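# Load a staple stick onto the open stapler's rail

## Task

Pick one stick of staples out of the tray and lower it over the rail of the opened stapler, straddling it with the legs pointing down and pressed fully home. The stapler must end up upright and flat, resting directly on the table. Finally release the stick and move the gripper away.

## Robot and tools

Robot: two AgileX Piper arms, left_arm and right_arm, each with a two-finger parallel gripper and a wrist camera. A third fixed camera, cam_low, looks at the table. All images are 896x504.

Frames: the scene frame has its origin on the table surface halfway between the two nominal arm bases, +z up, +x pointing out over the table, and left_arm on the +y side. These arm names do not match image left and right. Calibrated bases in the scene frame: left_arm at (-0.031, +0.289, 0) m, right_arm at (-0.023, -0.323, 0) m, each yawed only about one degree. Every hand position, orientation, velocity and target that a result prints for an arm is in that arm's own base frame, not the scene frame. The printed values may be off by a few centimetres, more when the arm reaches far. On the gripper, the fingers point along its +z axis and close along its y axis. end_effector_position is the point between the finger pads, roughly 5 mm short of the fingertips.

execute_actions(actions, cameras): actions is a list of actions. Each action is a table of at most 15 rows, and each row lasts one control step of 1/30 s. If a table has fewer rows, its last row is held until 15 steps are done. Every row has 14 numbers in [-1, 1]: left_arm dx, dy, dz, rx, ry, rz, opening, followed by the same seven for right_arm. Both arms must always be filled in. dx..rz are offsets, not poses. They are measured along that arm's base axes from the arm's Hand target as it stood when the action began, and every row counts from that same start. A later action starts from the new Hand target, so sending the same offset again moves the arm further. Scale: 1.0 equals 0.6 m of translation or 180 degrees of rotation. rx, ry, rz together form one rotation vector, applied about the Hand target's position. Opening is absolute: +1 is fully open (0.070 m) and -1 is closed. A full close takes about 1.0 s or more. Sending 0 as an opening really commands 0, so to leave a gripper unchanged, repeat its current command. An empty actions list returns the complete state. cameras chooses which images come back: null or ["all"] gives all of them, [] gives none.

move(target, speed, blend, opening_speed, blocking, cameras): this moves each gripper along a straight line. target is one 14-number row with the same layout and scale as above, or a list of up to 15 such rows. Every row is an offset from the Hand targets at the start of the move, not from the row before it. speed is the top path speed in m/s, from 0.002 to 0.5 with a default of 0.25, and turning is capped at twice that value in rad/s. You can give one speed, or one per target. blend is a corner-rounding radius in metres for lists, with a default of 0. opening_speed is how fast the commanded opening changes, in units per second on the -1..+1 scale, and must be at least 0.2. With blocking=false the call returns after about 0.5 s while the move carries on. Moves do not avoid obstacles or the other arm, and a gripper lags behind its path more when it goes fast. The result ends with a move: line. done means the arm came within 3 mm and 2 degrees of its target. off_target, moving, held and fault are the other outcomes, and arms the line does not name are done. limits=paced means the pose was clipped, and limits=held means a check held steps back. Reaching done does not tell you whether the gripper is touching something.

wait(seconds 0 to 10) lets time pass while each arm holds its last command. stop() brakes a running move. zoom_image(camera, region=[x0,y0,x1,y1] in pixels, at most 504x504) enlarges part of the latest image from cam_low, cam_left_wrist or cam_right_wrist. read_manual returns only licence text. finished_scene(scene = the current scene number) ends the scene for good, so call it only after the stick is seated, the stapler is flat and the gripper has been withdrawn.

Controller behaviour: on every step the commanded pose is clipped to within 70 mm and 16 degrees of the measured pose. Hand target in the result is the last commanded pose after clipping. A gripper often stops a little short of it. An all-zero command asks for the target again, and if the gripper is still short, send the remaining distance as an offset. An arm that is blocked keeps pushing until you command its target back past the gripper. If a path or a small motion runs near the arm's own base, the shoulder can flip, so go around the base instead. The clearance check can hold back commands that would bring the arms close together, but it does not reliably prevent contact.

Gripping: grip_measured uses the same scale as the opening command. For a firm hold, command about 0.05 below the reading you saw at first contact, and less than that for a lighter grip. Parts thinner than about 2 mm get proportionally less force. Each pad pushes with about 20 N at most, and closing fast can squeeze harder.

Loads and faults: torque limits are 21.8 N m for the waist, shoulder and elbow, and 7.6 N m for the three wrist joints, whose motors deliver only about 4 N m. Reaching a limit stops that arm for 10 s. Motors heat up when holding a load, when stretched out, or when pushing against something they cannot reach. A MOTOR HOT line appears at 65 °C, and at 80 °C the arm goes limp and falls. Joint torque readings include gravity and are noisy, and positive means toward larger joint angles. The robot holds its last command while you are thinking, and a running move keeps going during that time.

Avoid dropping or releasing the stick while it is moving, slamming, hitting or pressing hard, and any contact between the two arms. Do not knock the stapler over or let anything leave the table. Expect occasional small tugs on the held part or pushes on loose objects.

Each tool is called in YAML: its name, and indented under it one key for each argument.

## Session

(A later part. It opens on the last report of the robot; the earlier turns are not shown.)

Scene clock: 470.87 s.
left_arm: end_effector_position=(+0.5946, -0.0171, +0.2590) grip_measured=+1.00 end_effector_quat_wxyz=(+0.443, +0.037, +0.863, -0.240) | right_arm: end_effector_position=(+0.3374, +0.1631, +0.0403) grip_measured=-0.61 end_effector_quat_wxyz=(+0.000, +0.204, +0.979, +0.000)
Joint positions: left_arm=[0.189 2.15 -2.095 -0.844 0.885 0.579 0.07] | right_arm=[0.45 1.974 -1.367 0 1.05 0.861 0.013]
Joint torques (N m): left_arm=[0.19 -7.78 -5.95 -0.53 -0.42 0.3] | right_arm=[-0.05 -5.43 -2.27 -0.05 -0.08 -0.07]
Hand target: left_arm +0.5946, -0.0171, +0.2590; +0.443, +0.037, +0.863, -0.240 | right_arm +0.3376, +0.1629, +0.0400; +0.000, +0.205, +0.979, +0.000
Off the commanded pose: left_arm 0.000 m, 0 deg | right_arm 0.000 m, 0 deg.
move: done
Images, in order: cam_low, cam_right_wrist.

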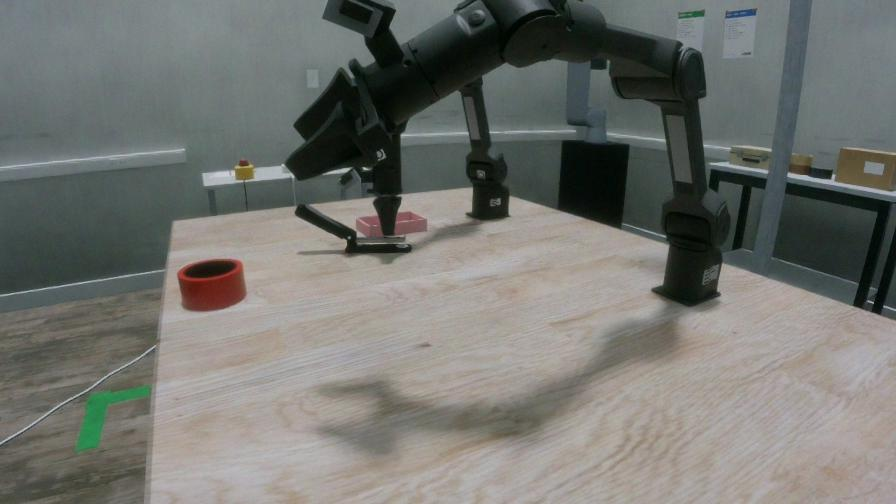

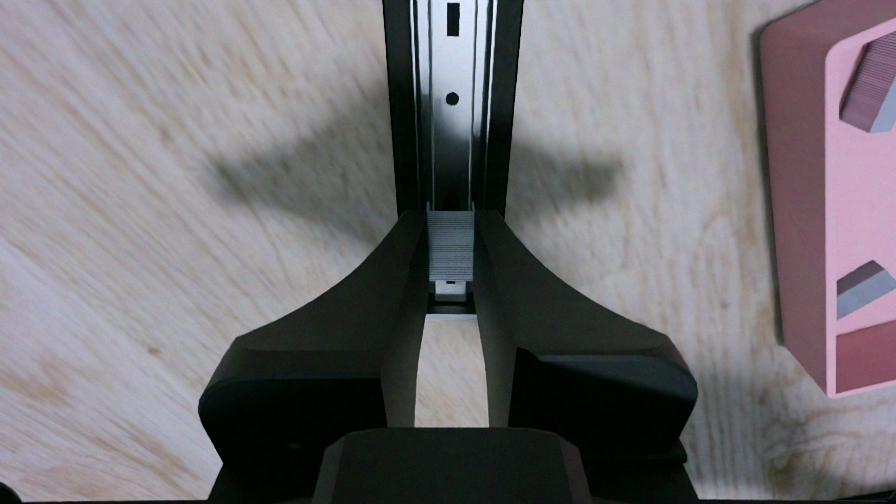

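move:
  target: [0,0,0,0,0,0,1, -0.0003,-0.0003,-0.0055,0,0,0,-0.7]
  speed: 0.03
  cameras: ["cam_low","cam_right_wrist"]

zoom_image:
  camera: "cam_right_wrist"
  region: [390, 150, 510, 290]

zoom_image:
  camera: "cam_low"
  region: [350, 210, 420, 260]

Scene clock: 490.30 s.
left_arm: end_effector_position=(+0.5946, -0.0171, +0.2590) grip_measured=+1.00 end_effector_quat_wxyz=(+0.443, +0.037, +0.863, -0.240) | right_arm: end_effector_position=(+0.3374, +0.1627, +0.0368) grip_measured=-0.61 end_effector_quat_wxyz=(+0.000, +0.205, +0.979, +0.000)
Joint positions: left_arm=[0.189 2.15 -2.095 -0.844 0.885 0.579 0.07] | right_arm=[0.449 1.979 -1.359 0 1.038 0.861 0.013]
Joint torques (N m): left_arm=[0.36 -8.17 -6.1 -0.54 -0.43 0.35] | right_arm=[-0.41 -6.09 -2.57 0.07 -0.1 -0.07]
Hand target: left_arm +0.5946, -0.0171, +0.2590; +0.443, +0.037, +0.863, -0.240 | right_arm +0.3374, +0.1627, +0.0367; +0.000, +0.205, +0.979, +0.000
Off the commanded pose: left_arm 0.000 m, 0 deg | right_arm 0.000 m, 0 deg.
move: done
Images, in order: cam_low, cam_right_wrist.

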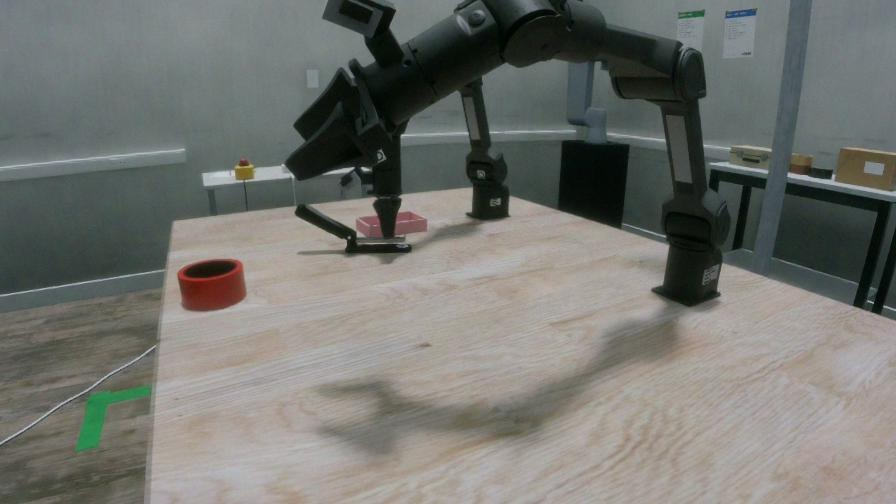

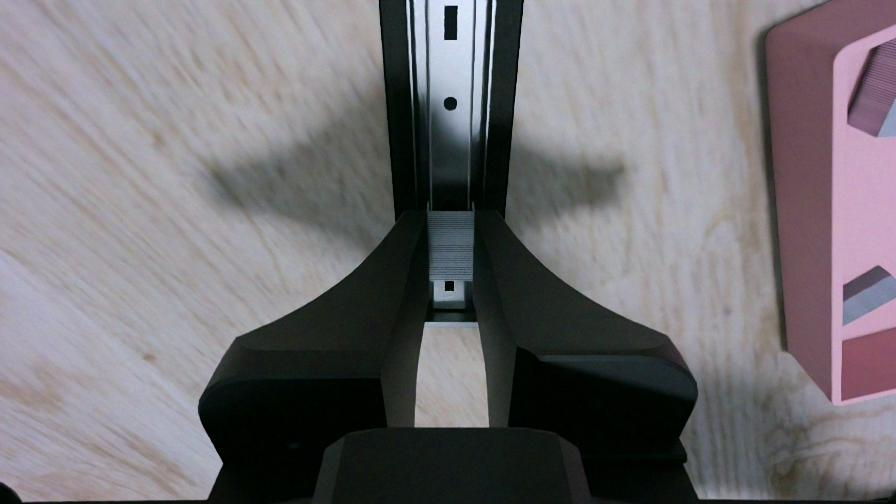

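Scaled by 3.600.

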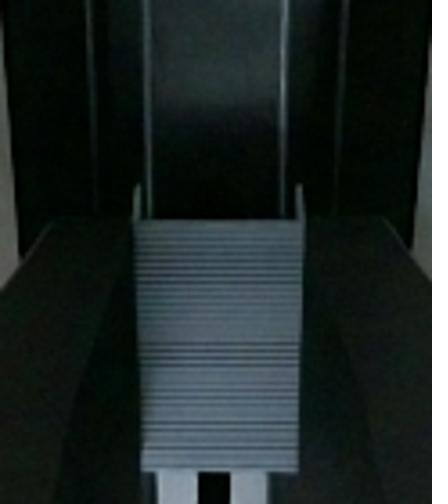

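Scaled by 7.200.

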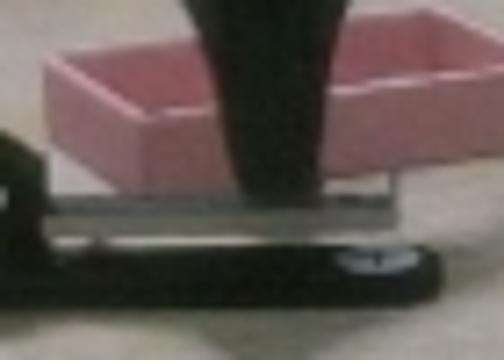

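move:
  target: [0,0,0,0,0,0,1, 0,0,-0.004,0,0,0,-0.7]
  speed: 0.03
  cameras: ["cam_low","cam_right_wrist"]

zoom_image:
  camera: "cam_right_wrist"
  region: [390, 150, 510, 290]

zoom_image:
  camera: "cam_low"
  region: [350, 210, 420, 260]

Scene clock: 508.57 s.
left_arm: end_effector_position=(+0.5946, -0.0171, +0.2590) grip_measured=+1.00 end_effector_quat_wxyz=(+0.443, +0.037, +0.863, -0.240) | right_arm: end_effector_position=(+0.3375, +0.1627, +0.0346) grip_measured=-0.61 end_effector_quat_wxyz=(+0.000, +0.205, +0.979, +0.000)
Joint positions: left_arm=[0.189 2.15 -2.095 -0.844 0.885 0.579 0.07] | right_arm=[0.449 1.982 -1.354 0 1.03 0.861 0.013]
Joint torques (N m): left_arm=[0.08 -7.98 -6 -0.52 -0.42 0.33] | right_arm=[-0.27 -5.8 -2.56 -0.01 -0.1 0]
Hand target: left_arm +0.5946, -0.0171, +0.2590; +0.443, +0.037, +0.863, -0.240 | right_arm +0.3374, +0.1627, +0.0343; +0.000, +0.205, +0.979, +0.000
Off the commanded pose: left_arm 0.000 m, 0 deg | right_arm 0.000 m, 0 deg.
move: done
Images, in order: cam_low, cam_right_wrist.

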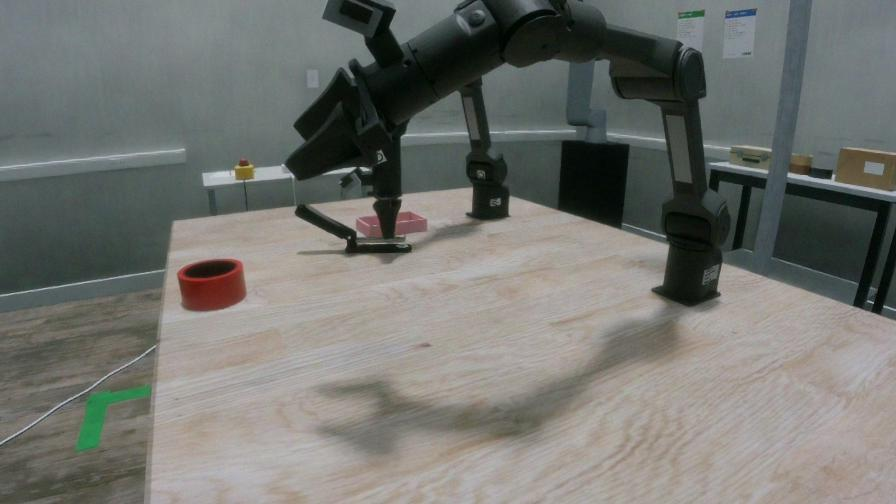

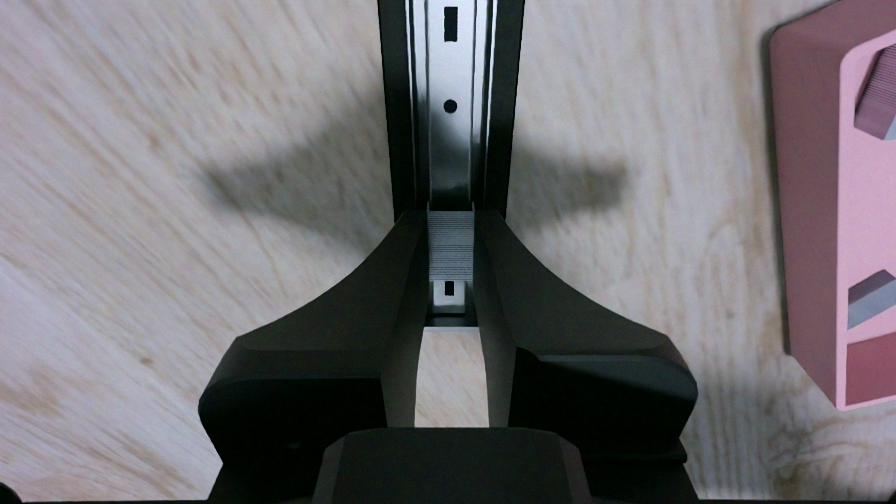

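Scaled by 3.600.

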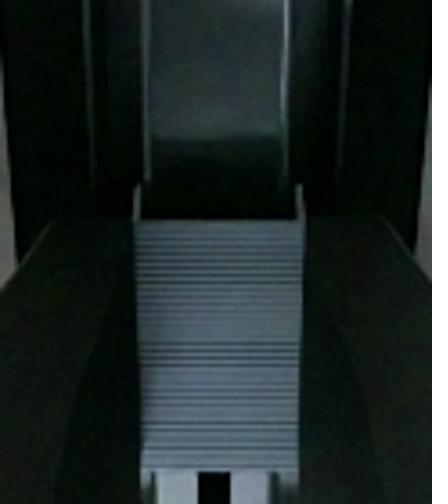

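Scaled by 7.200.

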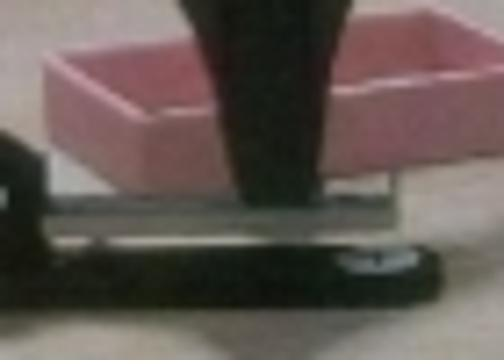

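move:
  target: [0,0,0,0,0,0,1, 0,0,-0.0033,0,0,0,-0.7]
  speed: 0.02
  cameras: ["cam_low","cam_right_wrist"]

zoom_image:
  camera: "cam_right_wrist"
  region: [390, 150, 510, 290]

zoom_image:
  camera: "cam_low"
  region: [350, 210, 420, 260]

Scene clock: 535.97 s.
left_arm: end_effector_position=(+0.5946, -0.0171, +0.2590) grip_measured=+1.00 end_effector_quat_wxyz=(+0.443, +0.037, +0.863, -0.240) | right_arm: end_effector_position=(+0.3377, +0.1628, +0.0325) grip_measured=-0.61 end_effector_quat_wxyz=(+0.000, +0.205, +0.979, +0.000)
Joint positions: left_arm=[0.189 2.15 -2.095 -0.844 0.885 0.579 0.07] | right_arm=[0.449 1.985 -1.351 0 1.023 0.861 0.013]
Joint torques (N m): left_arm=[0.29 -7.72 -6.2 -0.51 -0.45 0.31] | right_arm=[-0.15 -5.98 -2.18 0.01 0.05 -0.05]
Hand target: left_arm +0.5946, -0.0171, +0.2590; +0.443, +0.037, +0.863, -0.240 | right_arm +0.3374, +0.1627, +0.0323; +0.000, +0.205, +0.979, +0.000
Off the commanded pose: left_arm 0.000 m, 0 deg | right_arm 0.000 m, 0 deg.
move: done
Images, in order: cam_low, cam_right_wrist.

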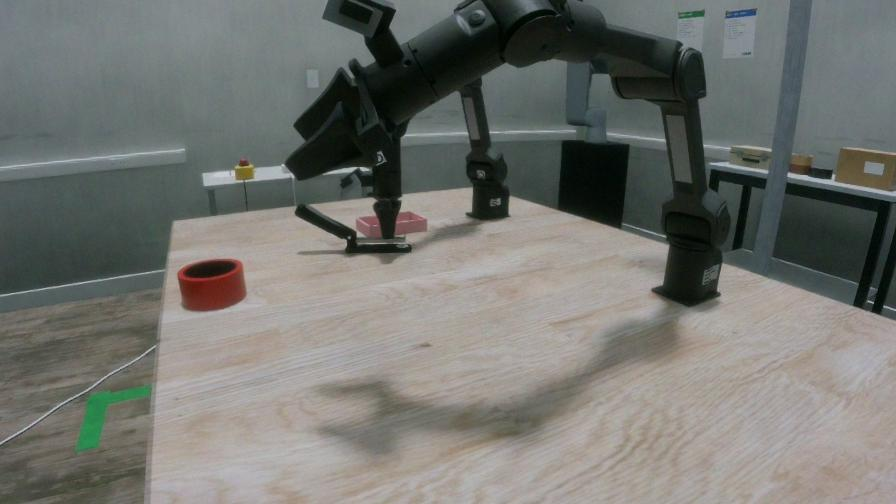

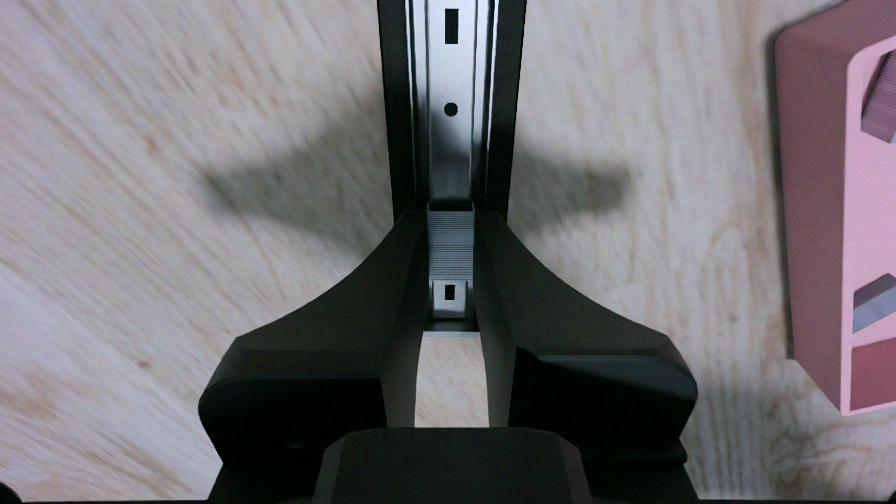

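Scaled by 3.600.

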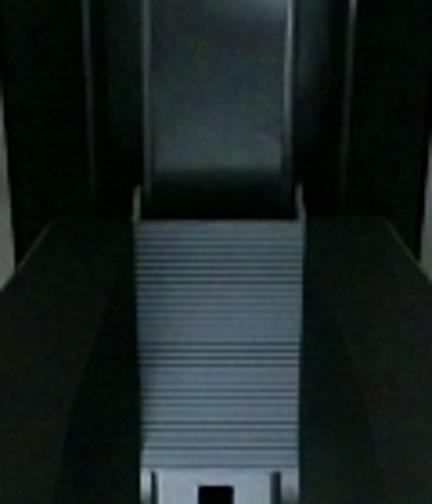

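Scaled by 7.200.

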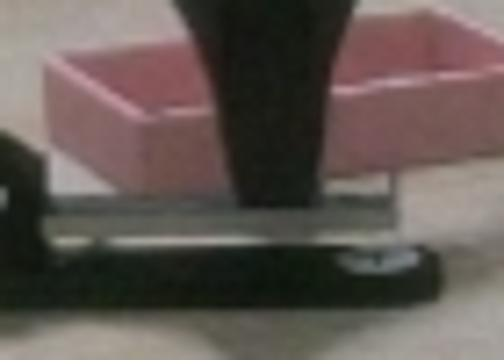

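zoom_image:
  camera: "cam_low"
  region: [372, 224, 412, 252]

zoom_image:
  camera: "cam_right_wrist"
  region: [415, 180, 490, 345]

Scaled by 12.600.

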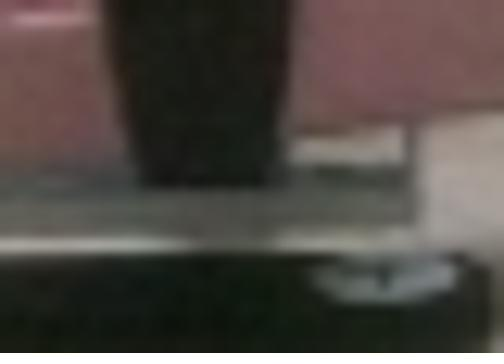

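Scaled by 3.055.

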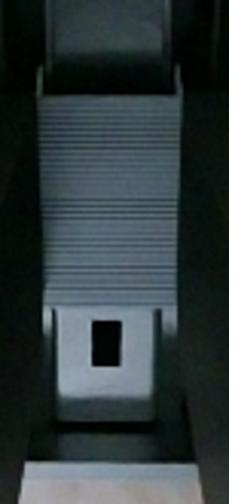

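move:
  target: [0,0,0,0,0,0,1, 0,0,-0.0025,0,0,0,-0.7]
  speed: 0.02
  cameras: ["cam_low","cam_right_wrist"]

zoom_image:
  camera: "cam_right_wrist"
  region: [415, 180, 490, 345]

zoom_image:
  camera: "cam_low"
  region: [372, 224, 412, 252]

Scene clock: 613.00 s.
left_arm: end_effector_position=(+0.5946, -0.0171, +0.2590) grip_measured=+1.00 end_effector_quat_wxyz=(+0.443, +0.037, +0.863, -0.240) | right_arm: end_effector_position=(+0.3379, +0.1629, +0.0314) grip_measured=-0.61 end_effector_quat_wxyz=(+0.001, +0.205, +0.979, +0.001)
Joint positions: left_arm=[0.189 2.15 -2.095 -0.844 0.885 0.579 0.07] | right_arm=[0.449 1.987 -1.349 0 1.018 0.861 0.013]
Joint torques (N m): left_arm=[0.46 -8.09 -5.81 -0.62 -0.43 0.32] | right_arm=[-0.14 -5.69 -2.54 -0.05 -0.12 -0.04]
Hand target: left_arm +0.5946, -0.0171, +0.2590; +0.443, +0.037, +0.863, -0.240 | right_arm +0.3374, +0.1627, +0.0308; +0.000, +0.205, +0.979, +0.000
Off the commanded pose: left_arm 0.000 m, 0 deg | right_arm 0.001 m, 0 deg.
move: done
Images, in order: cam_low, cam_right_wrist.

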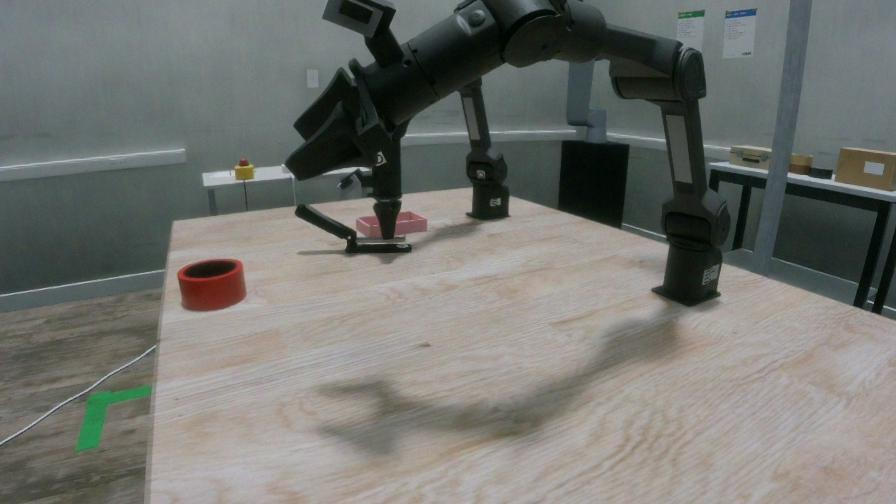

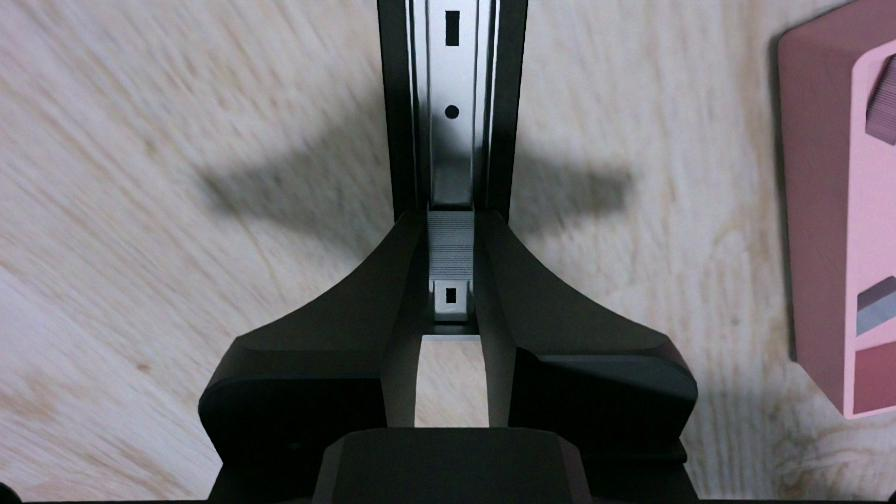

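Scaled by 3.055.

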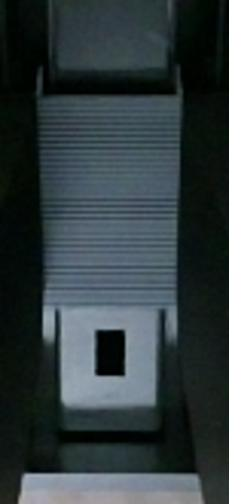

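Scaled by 12.600.

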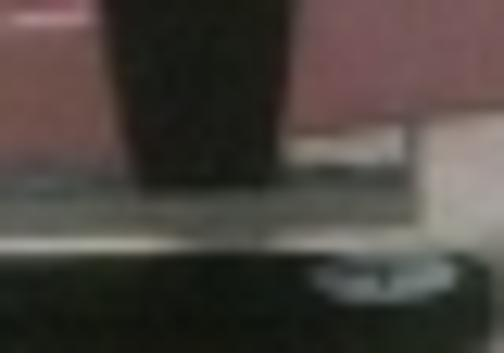

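move:
  target:
    - [0,0,0,0,0,0,1, 0,0,0.001,0,0,0,-0.5]
    - [0,0,0,0,0,0,1, 0,0,0.02,0,0,0,-0.5]
  speed: 0.04
  opening_speed: 0.4
  cameras: ["cam_low","cam_right_wrist"]

zoom_image:
  camera: "cam_right_wrist"
  region: [390, 180, 510, 345]

zoom_image:
  camera: "cam_low"
  region: [340, 214, 420, 262]

Scene clock: 637.23 s.
left_arm: end_effector_position=(+0.5946, -0.0171, +0.2590) grip_measured=+1.00 end_effector_quat_wxyz=(+0.443, +0.037, +0.863, -0.240) | right_arm: end_effector_position=(+0.3374, +0.1627, +0.0430) grip_measured=-0.50 end_effector_quat_wxyz=(+0.000, +0.205, +0.979, +0.000)
Joint positions: left_arm=[0.189 2.15 -2.095 -0.844 0.885 0.579 0.07] | right_arm=[0.449 1.969 -1.371 0 1.06 0.861 0.018]
Joint torques (N m): left_arm=[0.32 -8.05 -6.16 -0.52 -0.44 0.31] | right_arm=[-0.04 -6.68 -3.72 -0.08 -0.11 -0.03]
Hand target: left_arm +0.5946, -0.0171, +0.2590; +0.443, +0.037, +0.863, -0.240 | right_arm +0.3374, +0.1627, +0.0428; +0.000, +0.205, +0.979, +0.000
Off the commanded pose: left_arm 0.000 m, 0 deg | right_arm 0.000 m, 0 deg.
move: done
Images, in order: cam_low, cam_right_wrist.

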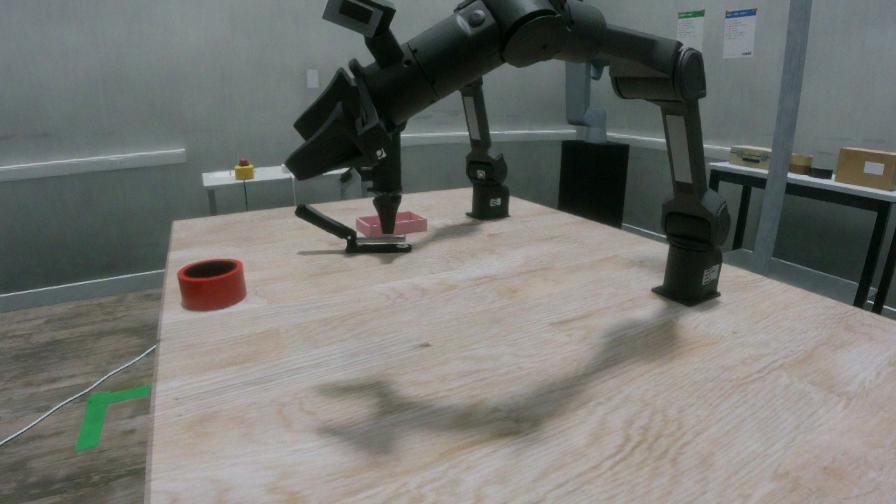

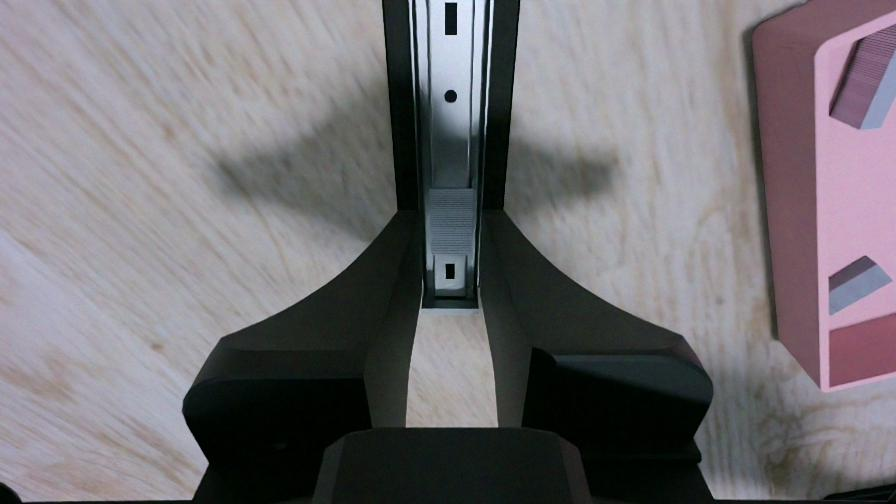

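Scaled by 3.055.

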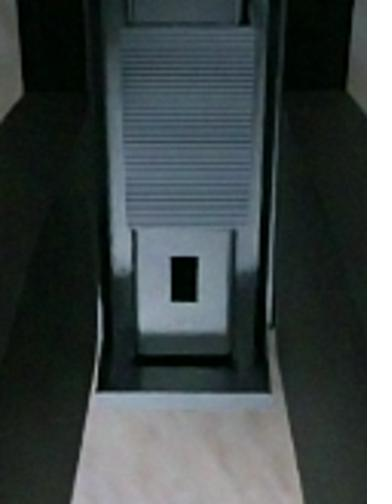

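Scaled by 6.300.

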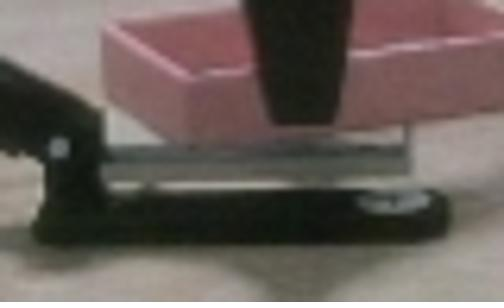

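move:
  target:
    - [0,0,0,0,0,0,1, 0,0,0,0,0,0,-1]
    - [0,0,0,0,0,0,1, 0,0,-0.0128,0,0,0,-1]
  speed: 0.03
  opening_speed: 0.6
  cameras: ["cam_low","cam_right_wrist"]

zoom_image:
  camera: "cam_low"
  region: [340, 214, 420, 262]

Scene clock: 655.90 s.
left_arm: end_effector_position=(+0.5946, -0.0171, +0.2590) grip_measured=+1.00 end_effector_quat_wxyz=(+0.443, +0.037, +0.863, -0.240) | right_arm: end_effector_position=(+0.3374, +0.1627, +0.0350) grip_measured=-0.98 end_effector_quat_wxyz=(+0.000, +0.205, +0.979, +0.000)
Joint positions: left_arm=[0.189 2.15 -2.095 -0.844 0.885 0.579 0.07] | right_arm=[0.449 1.981 -1.356 0 1.032 0.861 0.001]
Joint torques (N m): left_arm=[0.45 -8.27 -5.87 -0.61 -0.41 0.34] | right_arm=[0.14 -5.94 -2.52 -0.2 0.05 0.06]
Hand target: left_arm +0.5946, -0.0171, +0.2590; +0.443, +0.037, +0.863, -0.240 | right_arm +0.3374, +0.1627, +0.0351; +0.000, +0.205, +0.979, +0.000
Off the commanded pose: left_arm 0.000 m, 0 deg | right_arm 0.000 m, 0 deg.
move: done
Images, in order: cam_low, cam_right_wrist.

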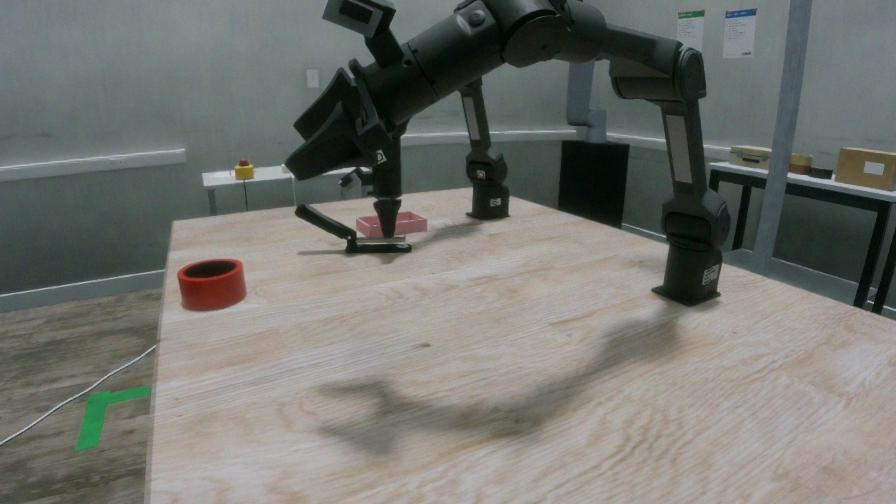

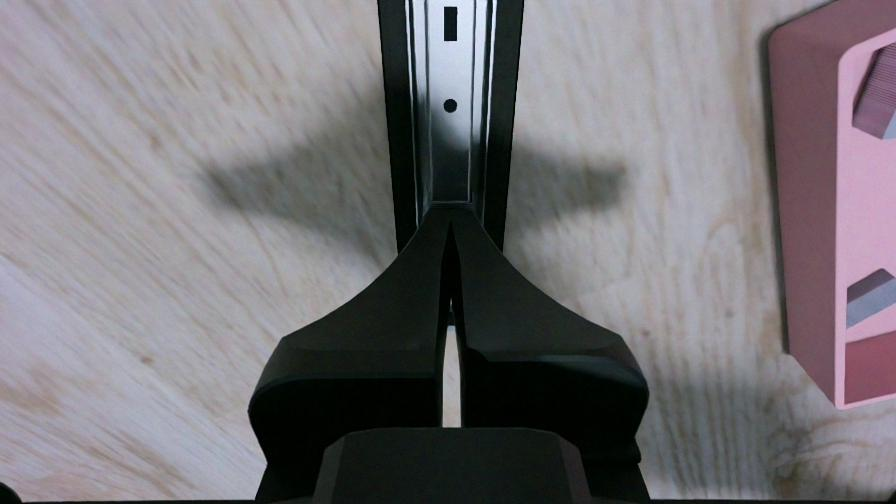

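Scaled by 6.300.

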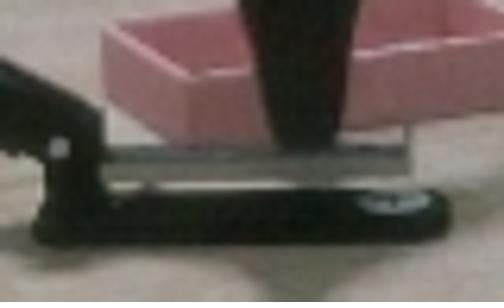

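move:
  target: [0,0,0,0,0,0,1, 0,0,-0.005,0,0,0,-1]
  speed: 0.02
  cameras: ["cam_low","cam_right_wrist"]

zoom_image:
  camera: "cam_right_wrist"
  region: [390, 150, 510, 345]

zoom_image:
  camera: "cam_low"
  region: [340, 214, 420, 262]

Scene clock: 664.33 s.
left_arm: end_effector_position=(+0.5946, -0.0171, +0.2590) grip_measured=+1.00 end_effector_quat_wxyz=(+0.443, +0.037, +0.863, -0.240) | right_arm: end_effector_position=(+0.3378, +0.1629, +0.0328) grip_measured=-0.98 end_effector_quat_wxyz=(+0.001, +0.205, +0.979, +0.001)
Joint positions: left_arm=[0.189 2.15 -2.095 -0.844 0.885 0.579 0.07] | right_arm=[0.449 1.985 -1.351 0 1.023 0.861 0.001]
Joint torques (N m): left_arm=[0.42 -7.96 -6.02 -0.56 -0.42 0.32] | right_arm=[0 -5.67 -2.49 -0.18 -0.08 0.01]
Hand target: left_arm +0.5946, -0.0171, +0.2590; +0.443, +0.037, +0.863, -0.240 | right_arm +0.3374, +0.1627, +0.0321; +0.000, +0.205, +0.979, +0.000
Off the commanded pose: left_arm 0.000 m, 0 deg | right_arm 0.001 m, 0 deg.
move: done
Images, in order: cam_low, cam_right_wrist.

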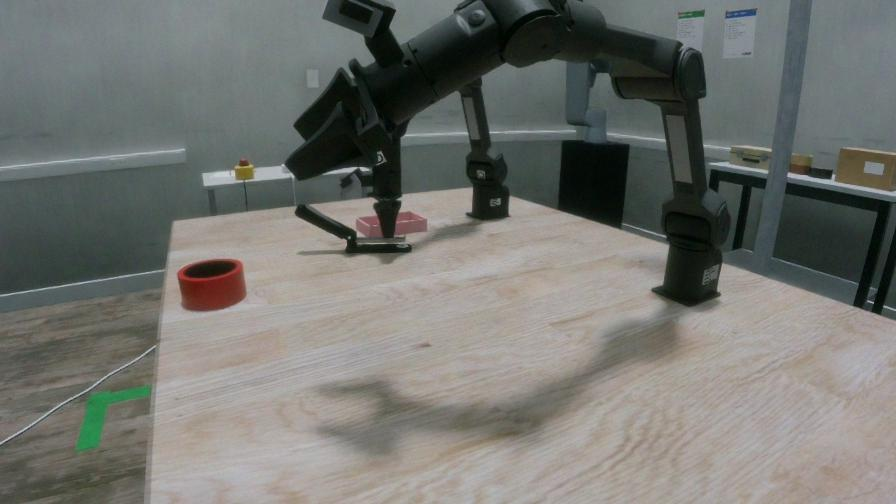

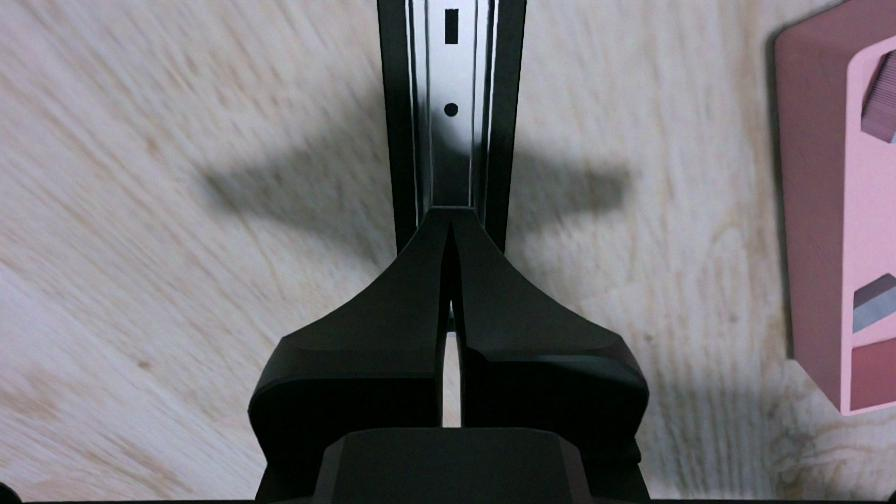

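Scaled by 2.585.

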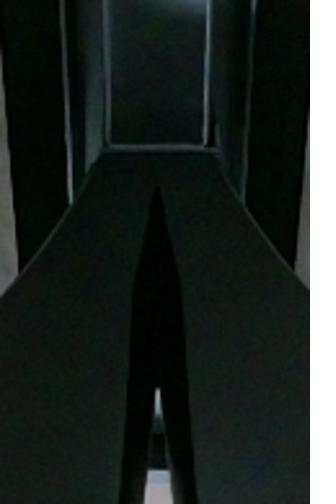

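Scaled by 6.300.

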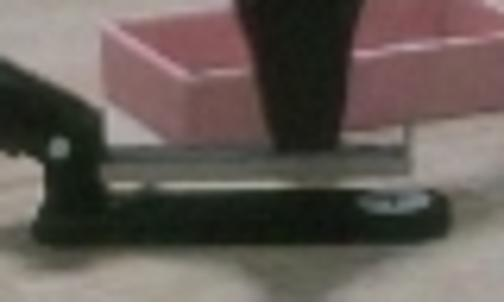

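move:
  target: [0,0,0,0,0,0,1, 0,0,-0.006,0,0,0,-1]
  speed: 0.02
  cameras: ["cam_low","cam_right_wrist"]

zoom_image:
  camera: "cam_low"
  region: [340, 214, 420, 262]

Scene clock: 676.93 s.
left_arm: end_effector_position=(+0.5946, -0.0171, +0.2590) grip_measured=+1.00 end_effector_quat_wxyz=(+0.443, +0.037, +0.863, -0.240) | right_arm: end_effector_position=(+0.3391, +0.1635, +0.0316) grip_measured=-0.98 end_effector_quat_wxyz=(+0.004, +0.205, +0.979, +0.003)
Joint positions: left_arm=[0.189 2.15 -2.095 -0.844 0.885 0.579 0.07] | right_arm=[0.449 1.986 -1.348 0 1.01 0.861 0.001]
Joint torques (N m): left_arm=[0.57 -8.01 -6.15 -0.59 -0.46 0.35] | right_arm=[0.37 1.19 1.69 -0.34 -0.09 -0.06]
Hand target: left_arm +0.5946, -0.0171, +0.2590; +0.443, +0.037, +0.863, -0.240 | right_arm +0.3374, +0.1627, +0.0285; +0.000, +0.205, +0.979, +0.000
Off the commanded pose: left_arm 0.000 m, 0 deg | right_arm 0.004 m, 1 deg.
move: off_target (right_arm)
Images, in order: cam_low, cam_right_wrist.

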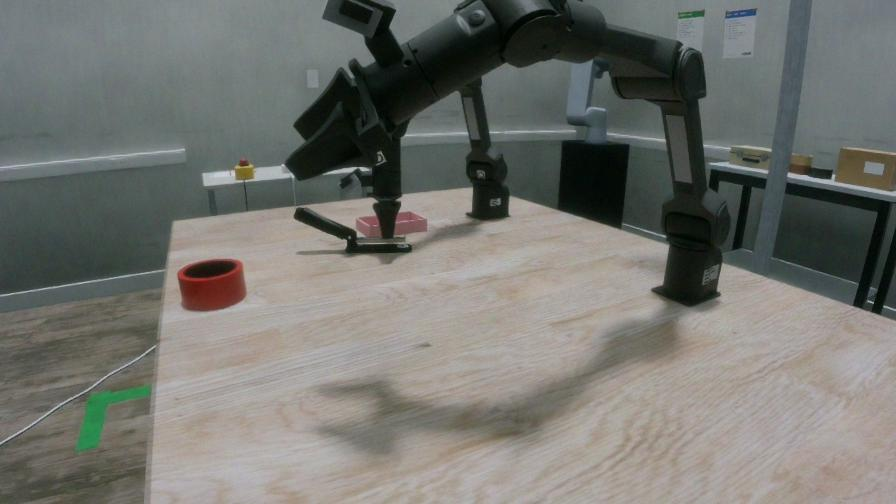

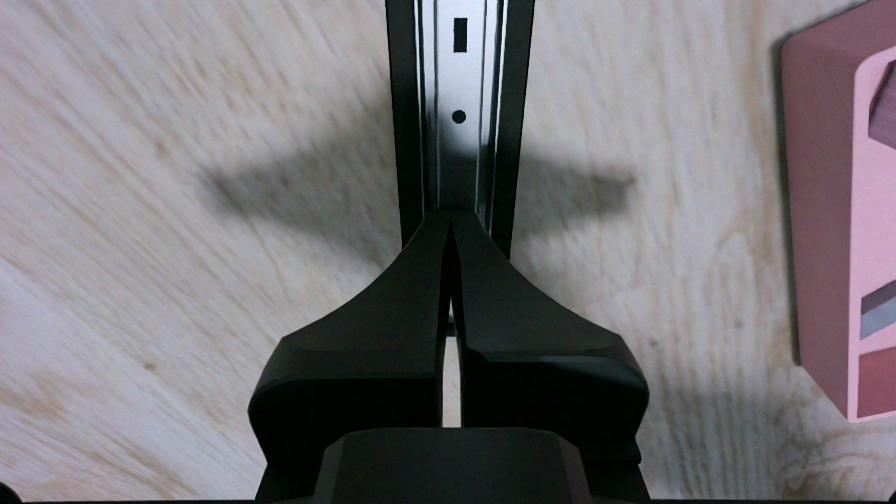

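Scaled by 6.300.

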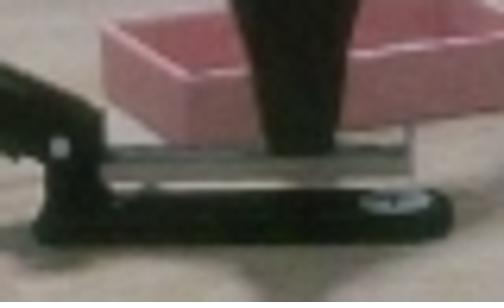

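move:
  target:
    - [0,0,0,0,0,0,1, 0.0,0.0,0.008,0,0,0,-1]
    - [0,0,0,0,0,0,1, 0,0,0.08,0,0,0,-1]
  speed: 0.06
  cameras: ["cam_low","cam_right_wrist"]

zoom_image:
  camera: "cam_right_wrist"
  region: [390, 80, 520, 240]

zoom_image:
  camera: "cam_low"
  region: [340, 214, 420, 262]

Scene clock: 688.77 s.
left_arm: end_effector_position=(+0.5946, -0.0171, +0.2590) grip_measured=+1.00 end_effector_quat_wxyz=(+0.443, +0.037, +0.863, -0.240) | right_arm: end_effector_position=(+0.3375, +0.1628, +0.0767) grip_measured=-0.98 end_effector_quat_wxyz=(+0.000, +0.205, +0.979, +0.000)
Joint positions: left_arm=[0.189 2.15 -2.095 -0.844 0.885 0.579 0.07] | right_arm=[0.449 1.927 -1.447 0 1.178 0.861 0.001]
Joint torques (N m): left_arm=[0.28 -8.24 -6.18 -0.55 -0.4 0.31] | right_arm=[-0.03 -6.4 -3.27 0.06 -0.13 0.02]
Hand target: left_arm +0.5946, -0.0171, +0.2590; +0.443, +0.037, +0.863, -0.240 | right_arm +0.3374, +0.1627, +0.0765; +0.000, +0.205, +0.979, +0.000
Off the commanded pose: left_arm 0.000 m, 0 deg | right_arm 0.000 m, 0 deg.
move: done
Images, in order: cam_low, cam_right_wrist.

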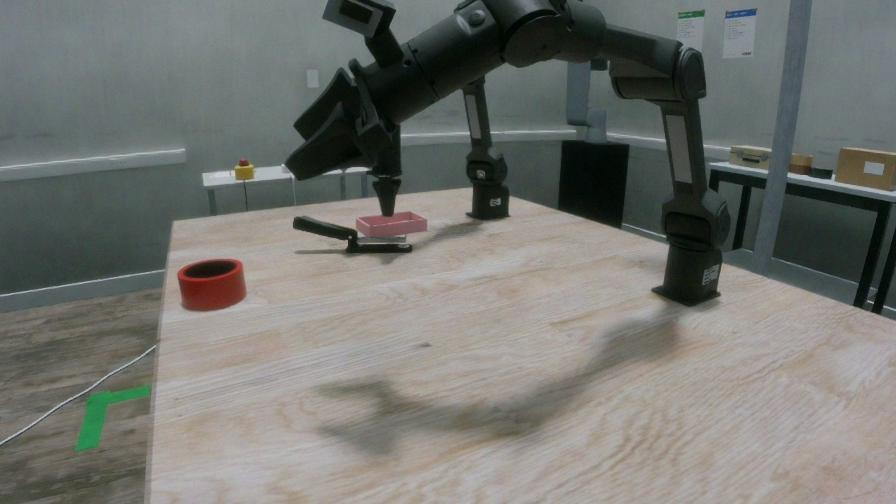

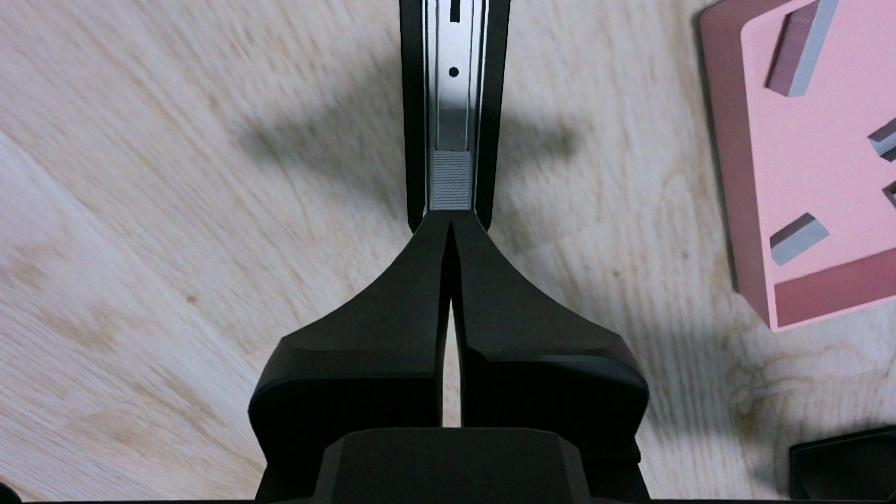

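Scaled by 3.150.

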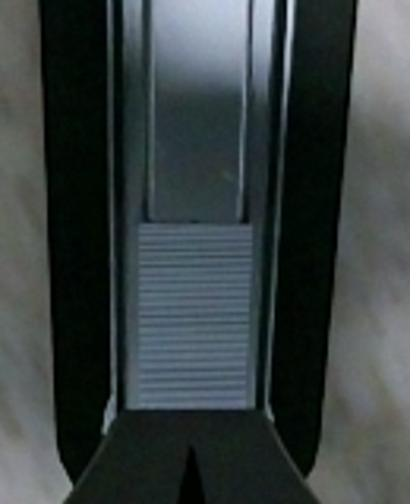

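Scaled by 6.300.

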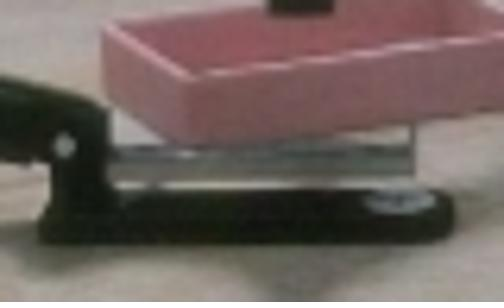

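zoom_image:
  camera: "cam_low"
  region: [350, 228, 414, 254]

move:
  target: [0,0,0,0,0,0,1, 0.04,-0.02,0.08,0,0,0,-1]
  cameras: ["cam_low","cam_right_wrist"]

zoom_image:
  camera: "cam_right_wrist"
  region: [390, 100, 520, 240]

Scaled by 7.875.

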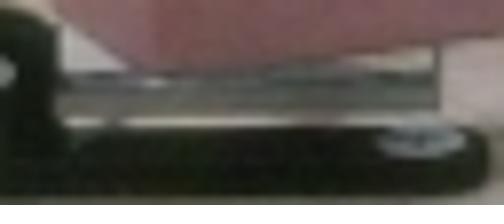

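Scene clock: 697.03 s.
left_arm: end_effector_position=(+0.5946, -0.0171, +0.2590) grip_measured=+1.00 end_effector_quat_wxyz=(+0.443, +0.037, +0.863, -0.240) | right_arm: end_effector_position=(+0.3617, +0.1503, +0.1252) grip_measured=-0.98 end_effector_quat_wxyz=(+0.048, +0.205, +0.977, +0.033)
Joint positions: left_arm=[0.189 2.15 -2.095 -0.844 0.885 0.579 0.07] | right_arm=[0.394 1.859 -1.536 0 1.219 0.807 0.001]
Joint torques (N m): left_arm=[0.41 -8.19 -5.98 -0.59 -0.42 0.36] | right_arm=[1.17 -5.36 -3 -0.06 -0.05 0.07]
Hand target: left_arm +0.5946, -0.0171, +0.2590; +0.443, +0.037, +0.863, -0.240 | right_arm +0.3614, +0.1507, +0.1246; +0.000, +0.205, +0.979, +0.000
Off the commanded pose: left_arm 0.000 m, 0 deg | right_arm 0.001 m, 7 deg.
joint sent to its limit (right arm) — joint 5 (wrist pitch), upper limit. The joint targets are off in orientation, not in position.
move: off_target (right_arm)
Images, in order: cam_low, cam_right_wrist.

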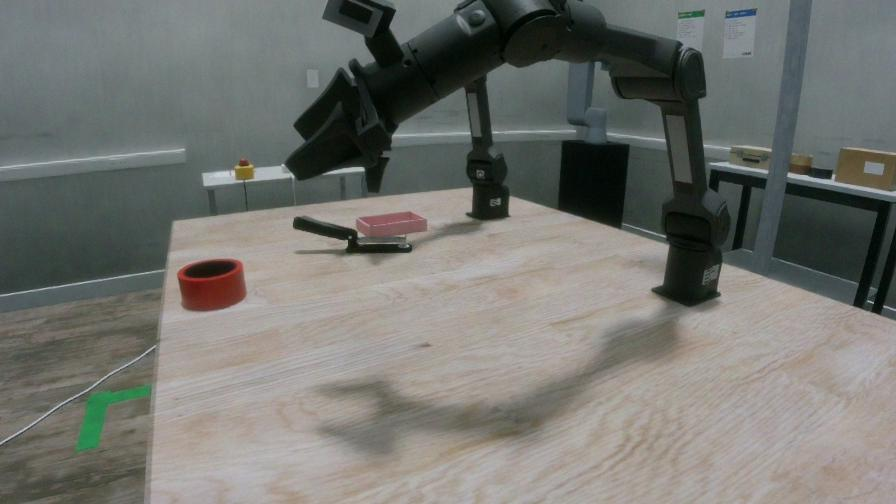

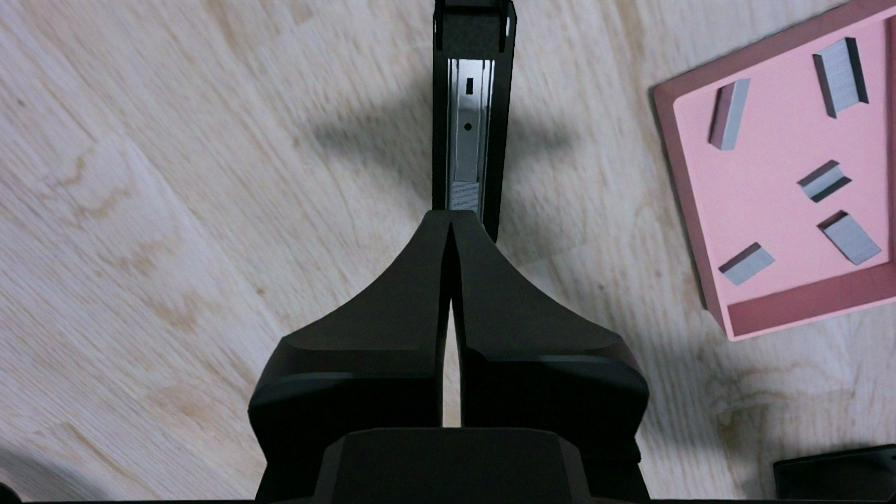

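Scaled by 3.600.

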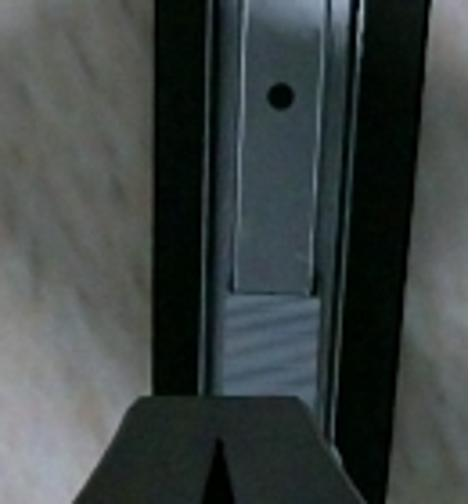

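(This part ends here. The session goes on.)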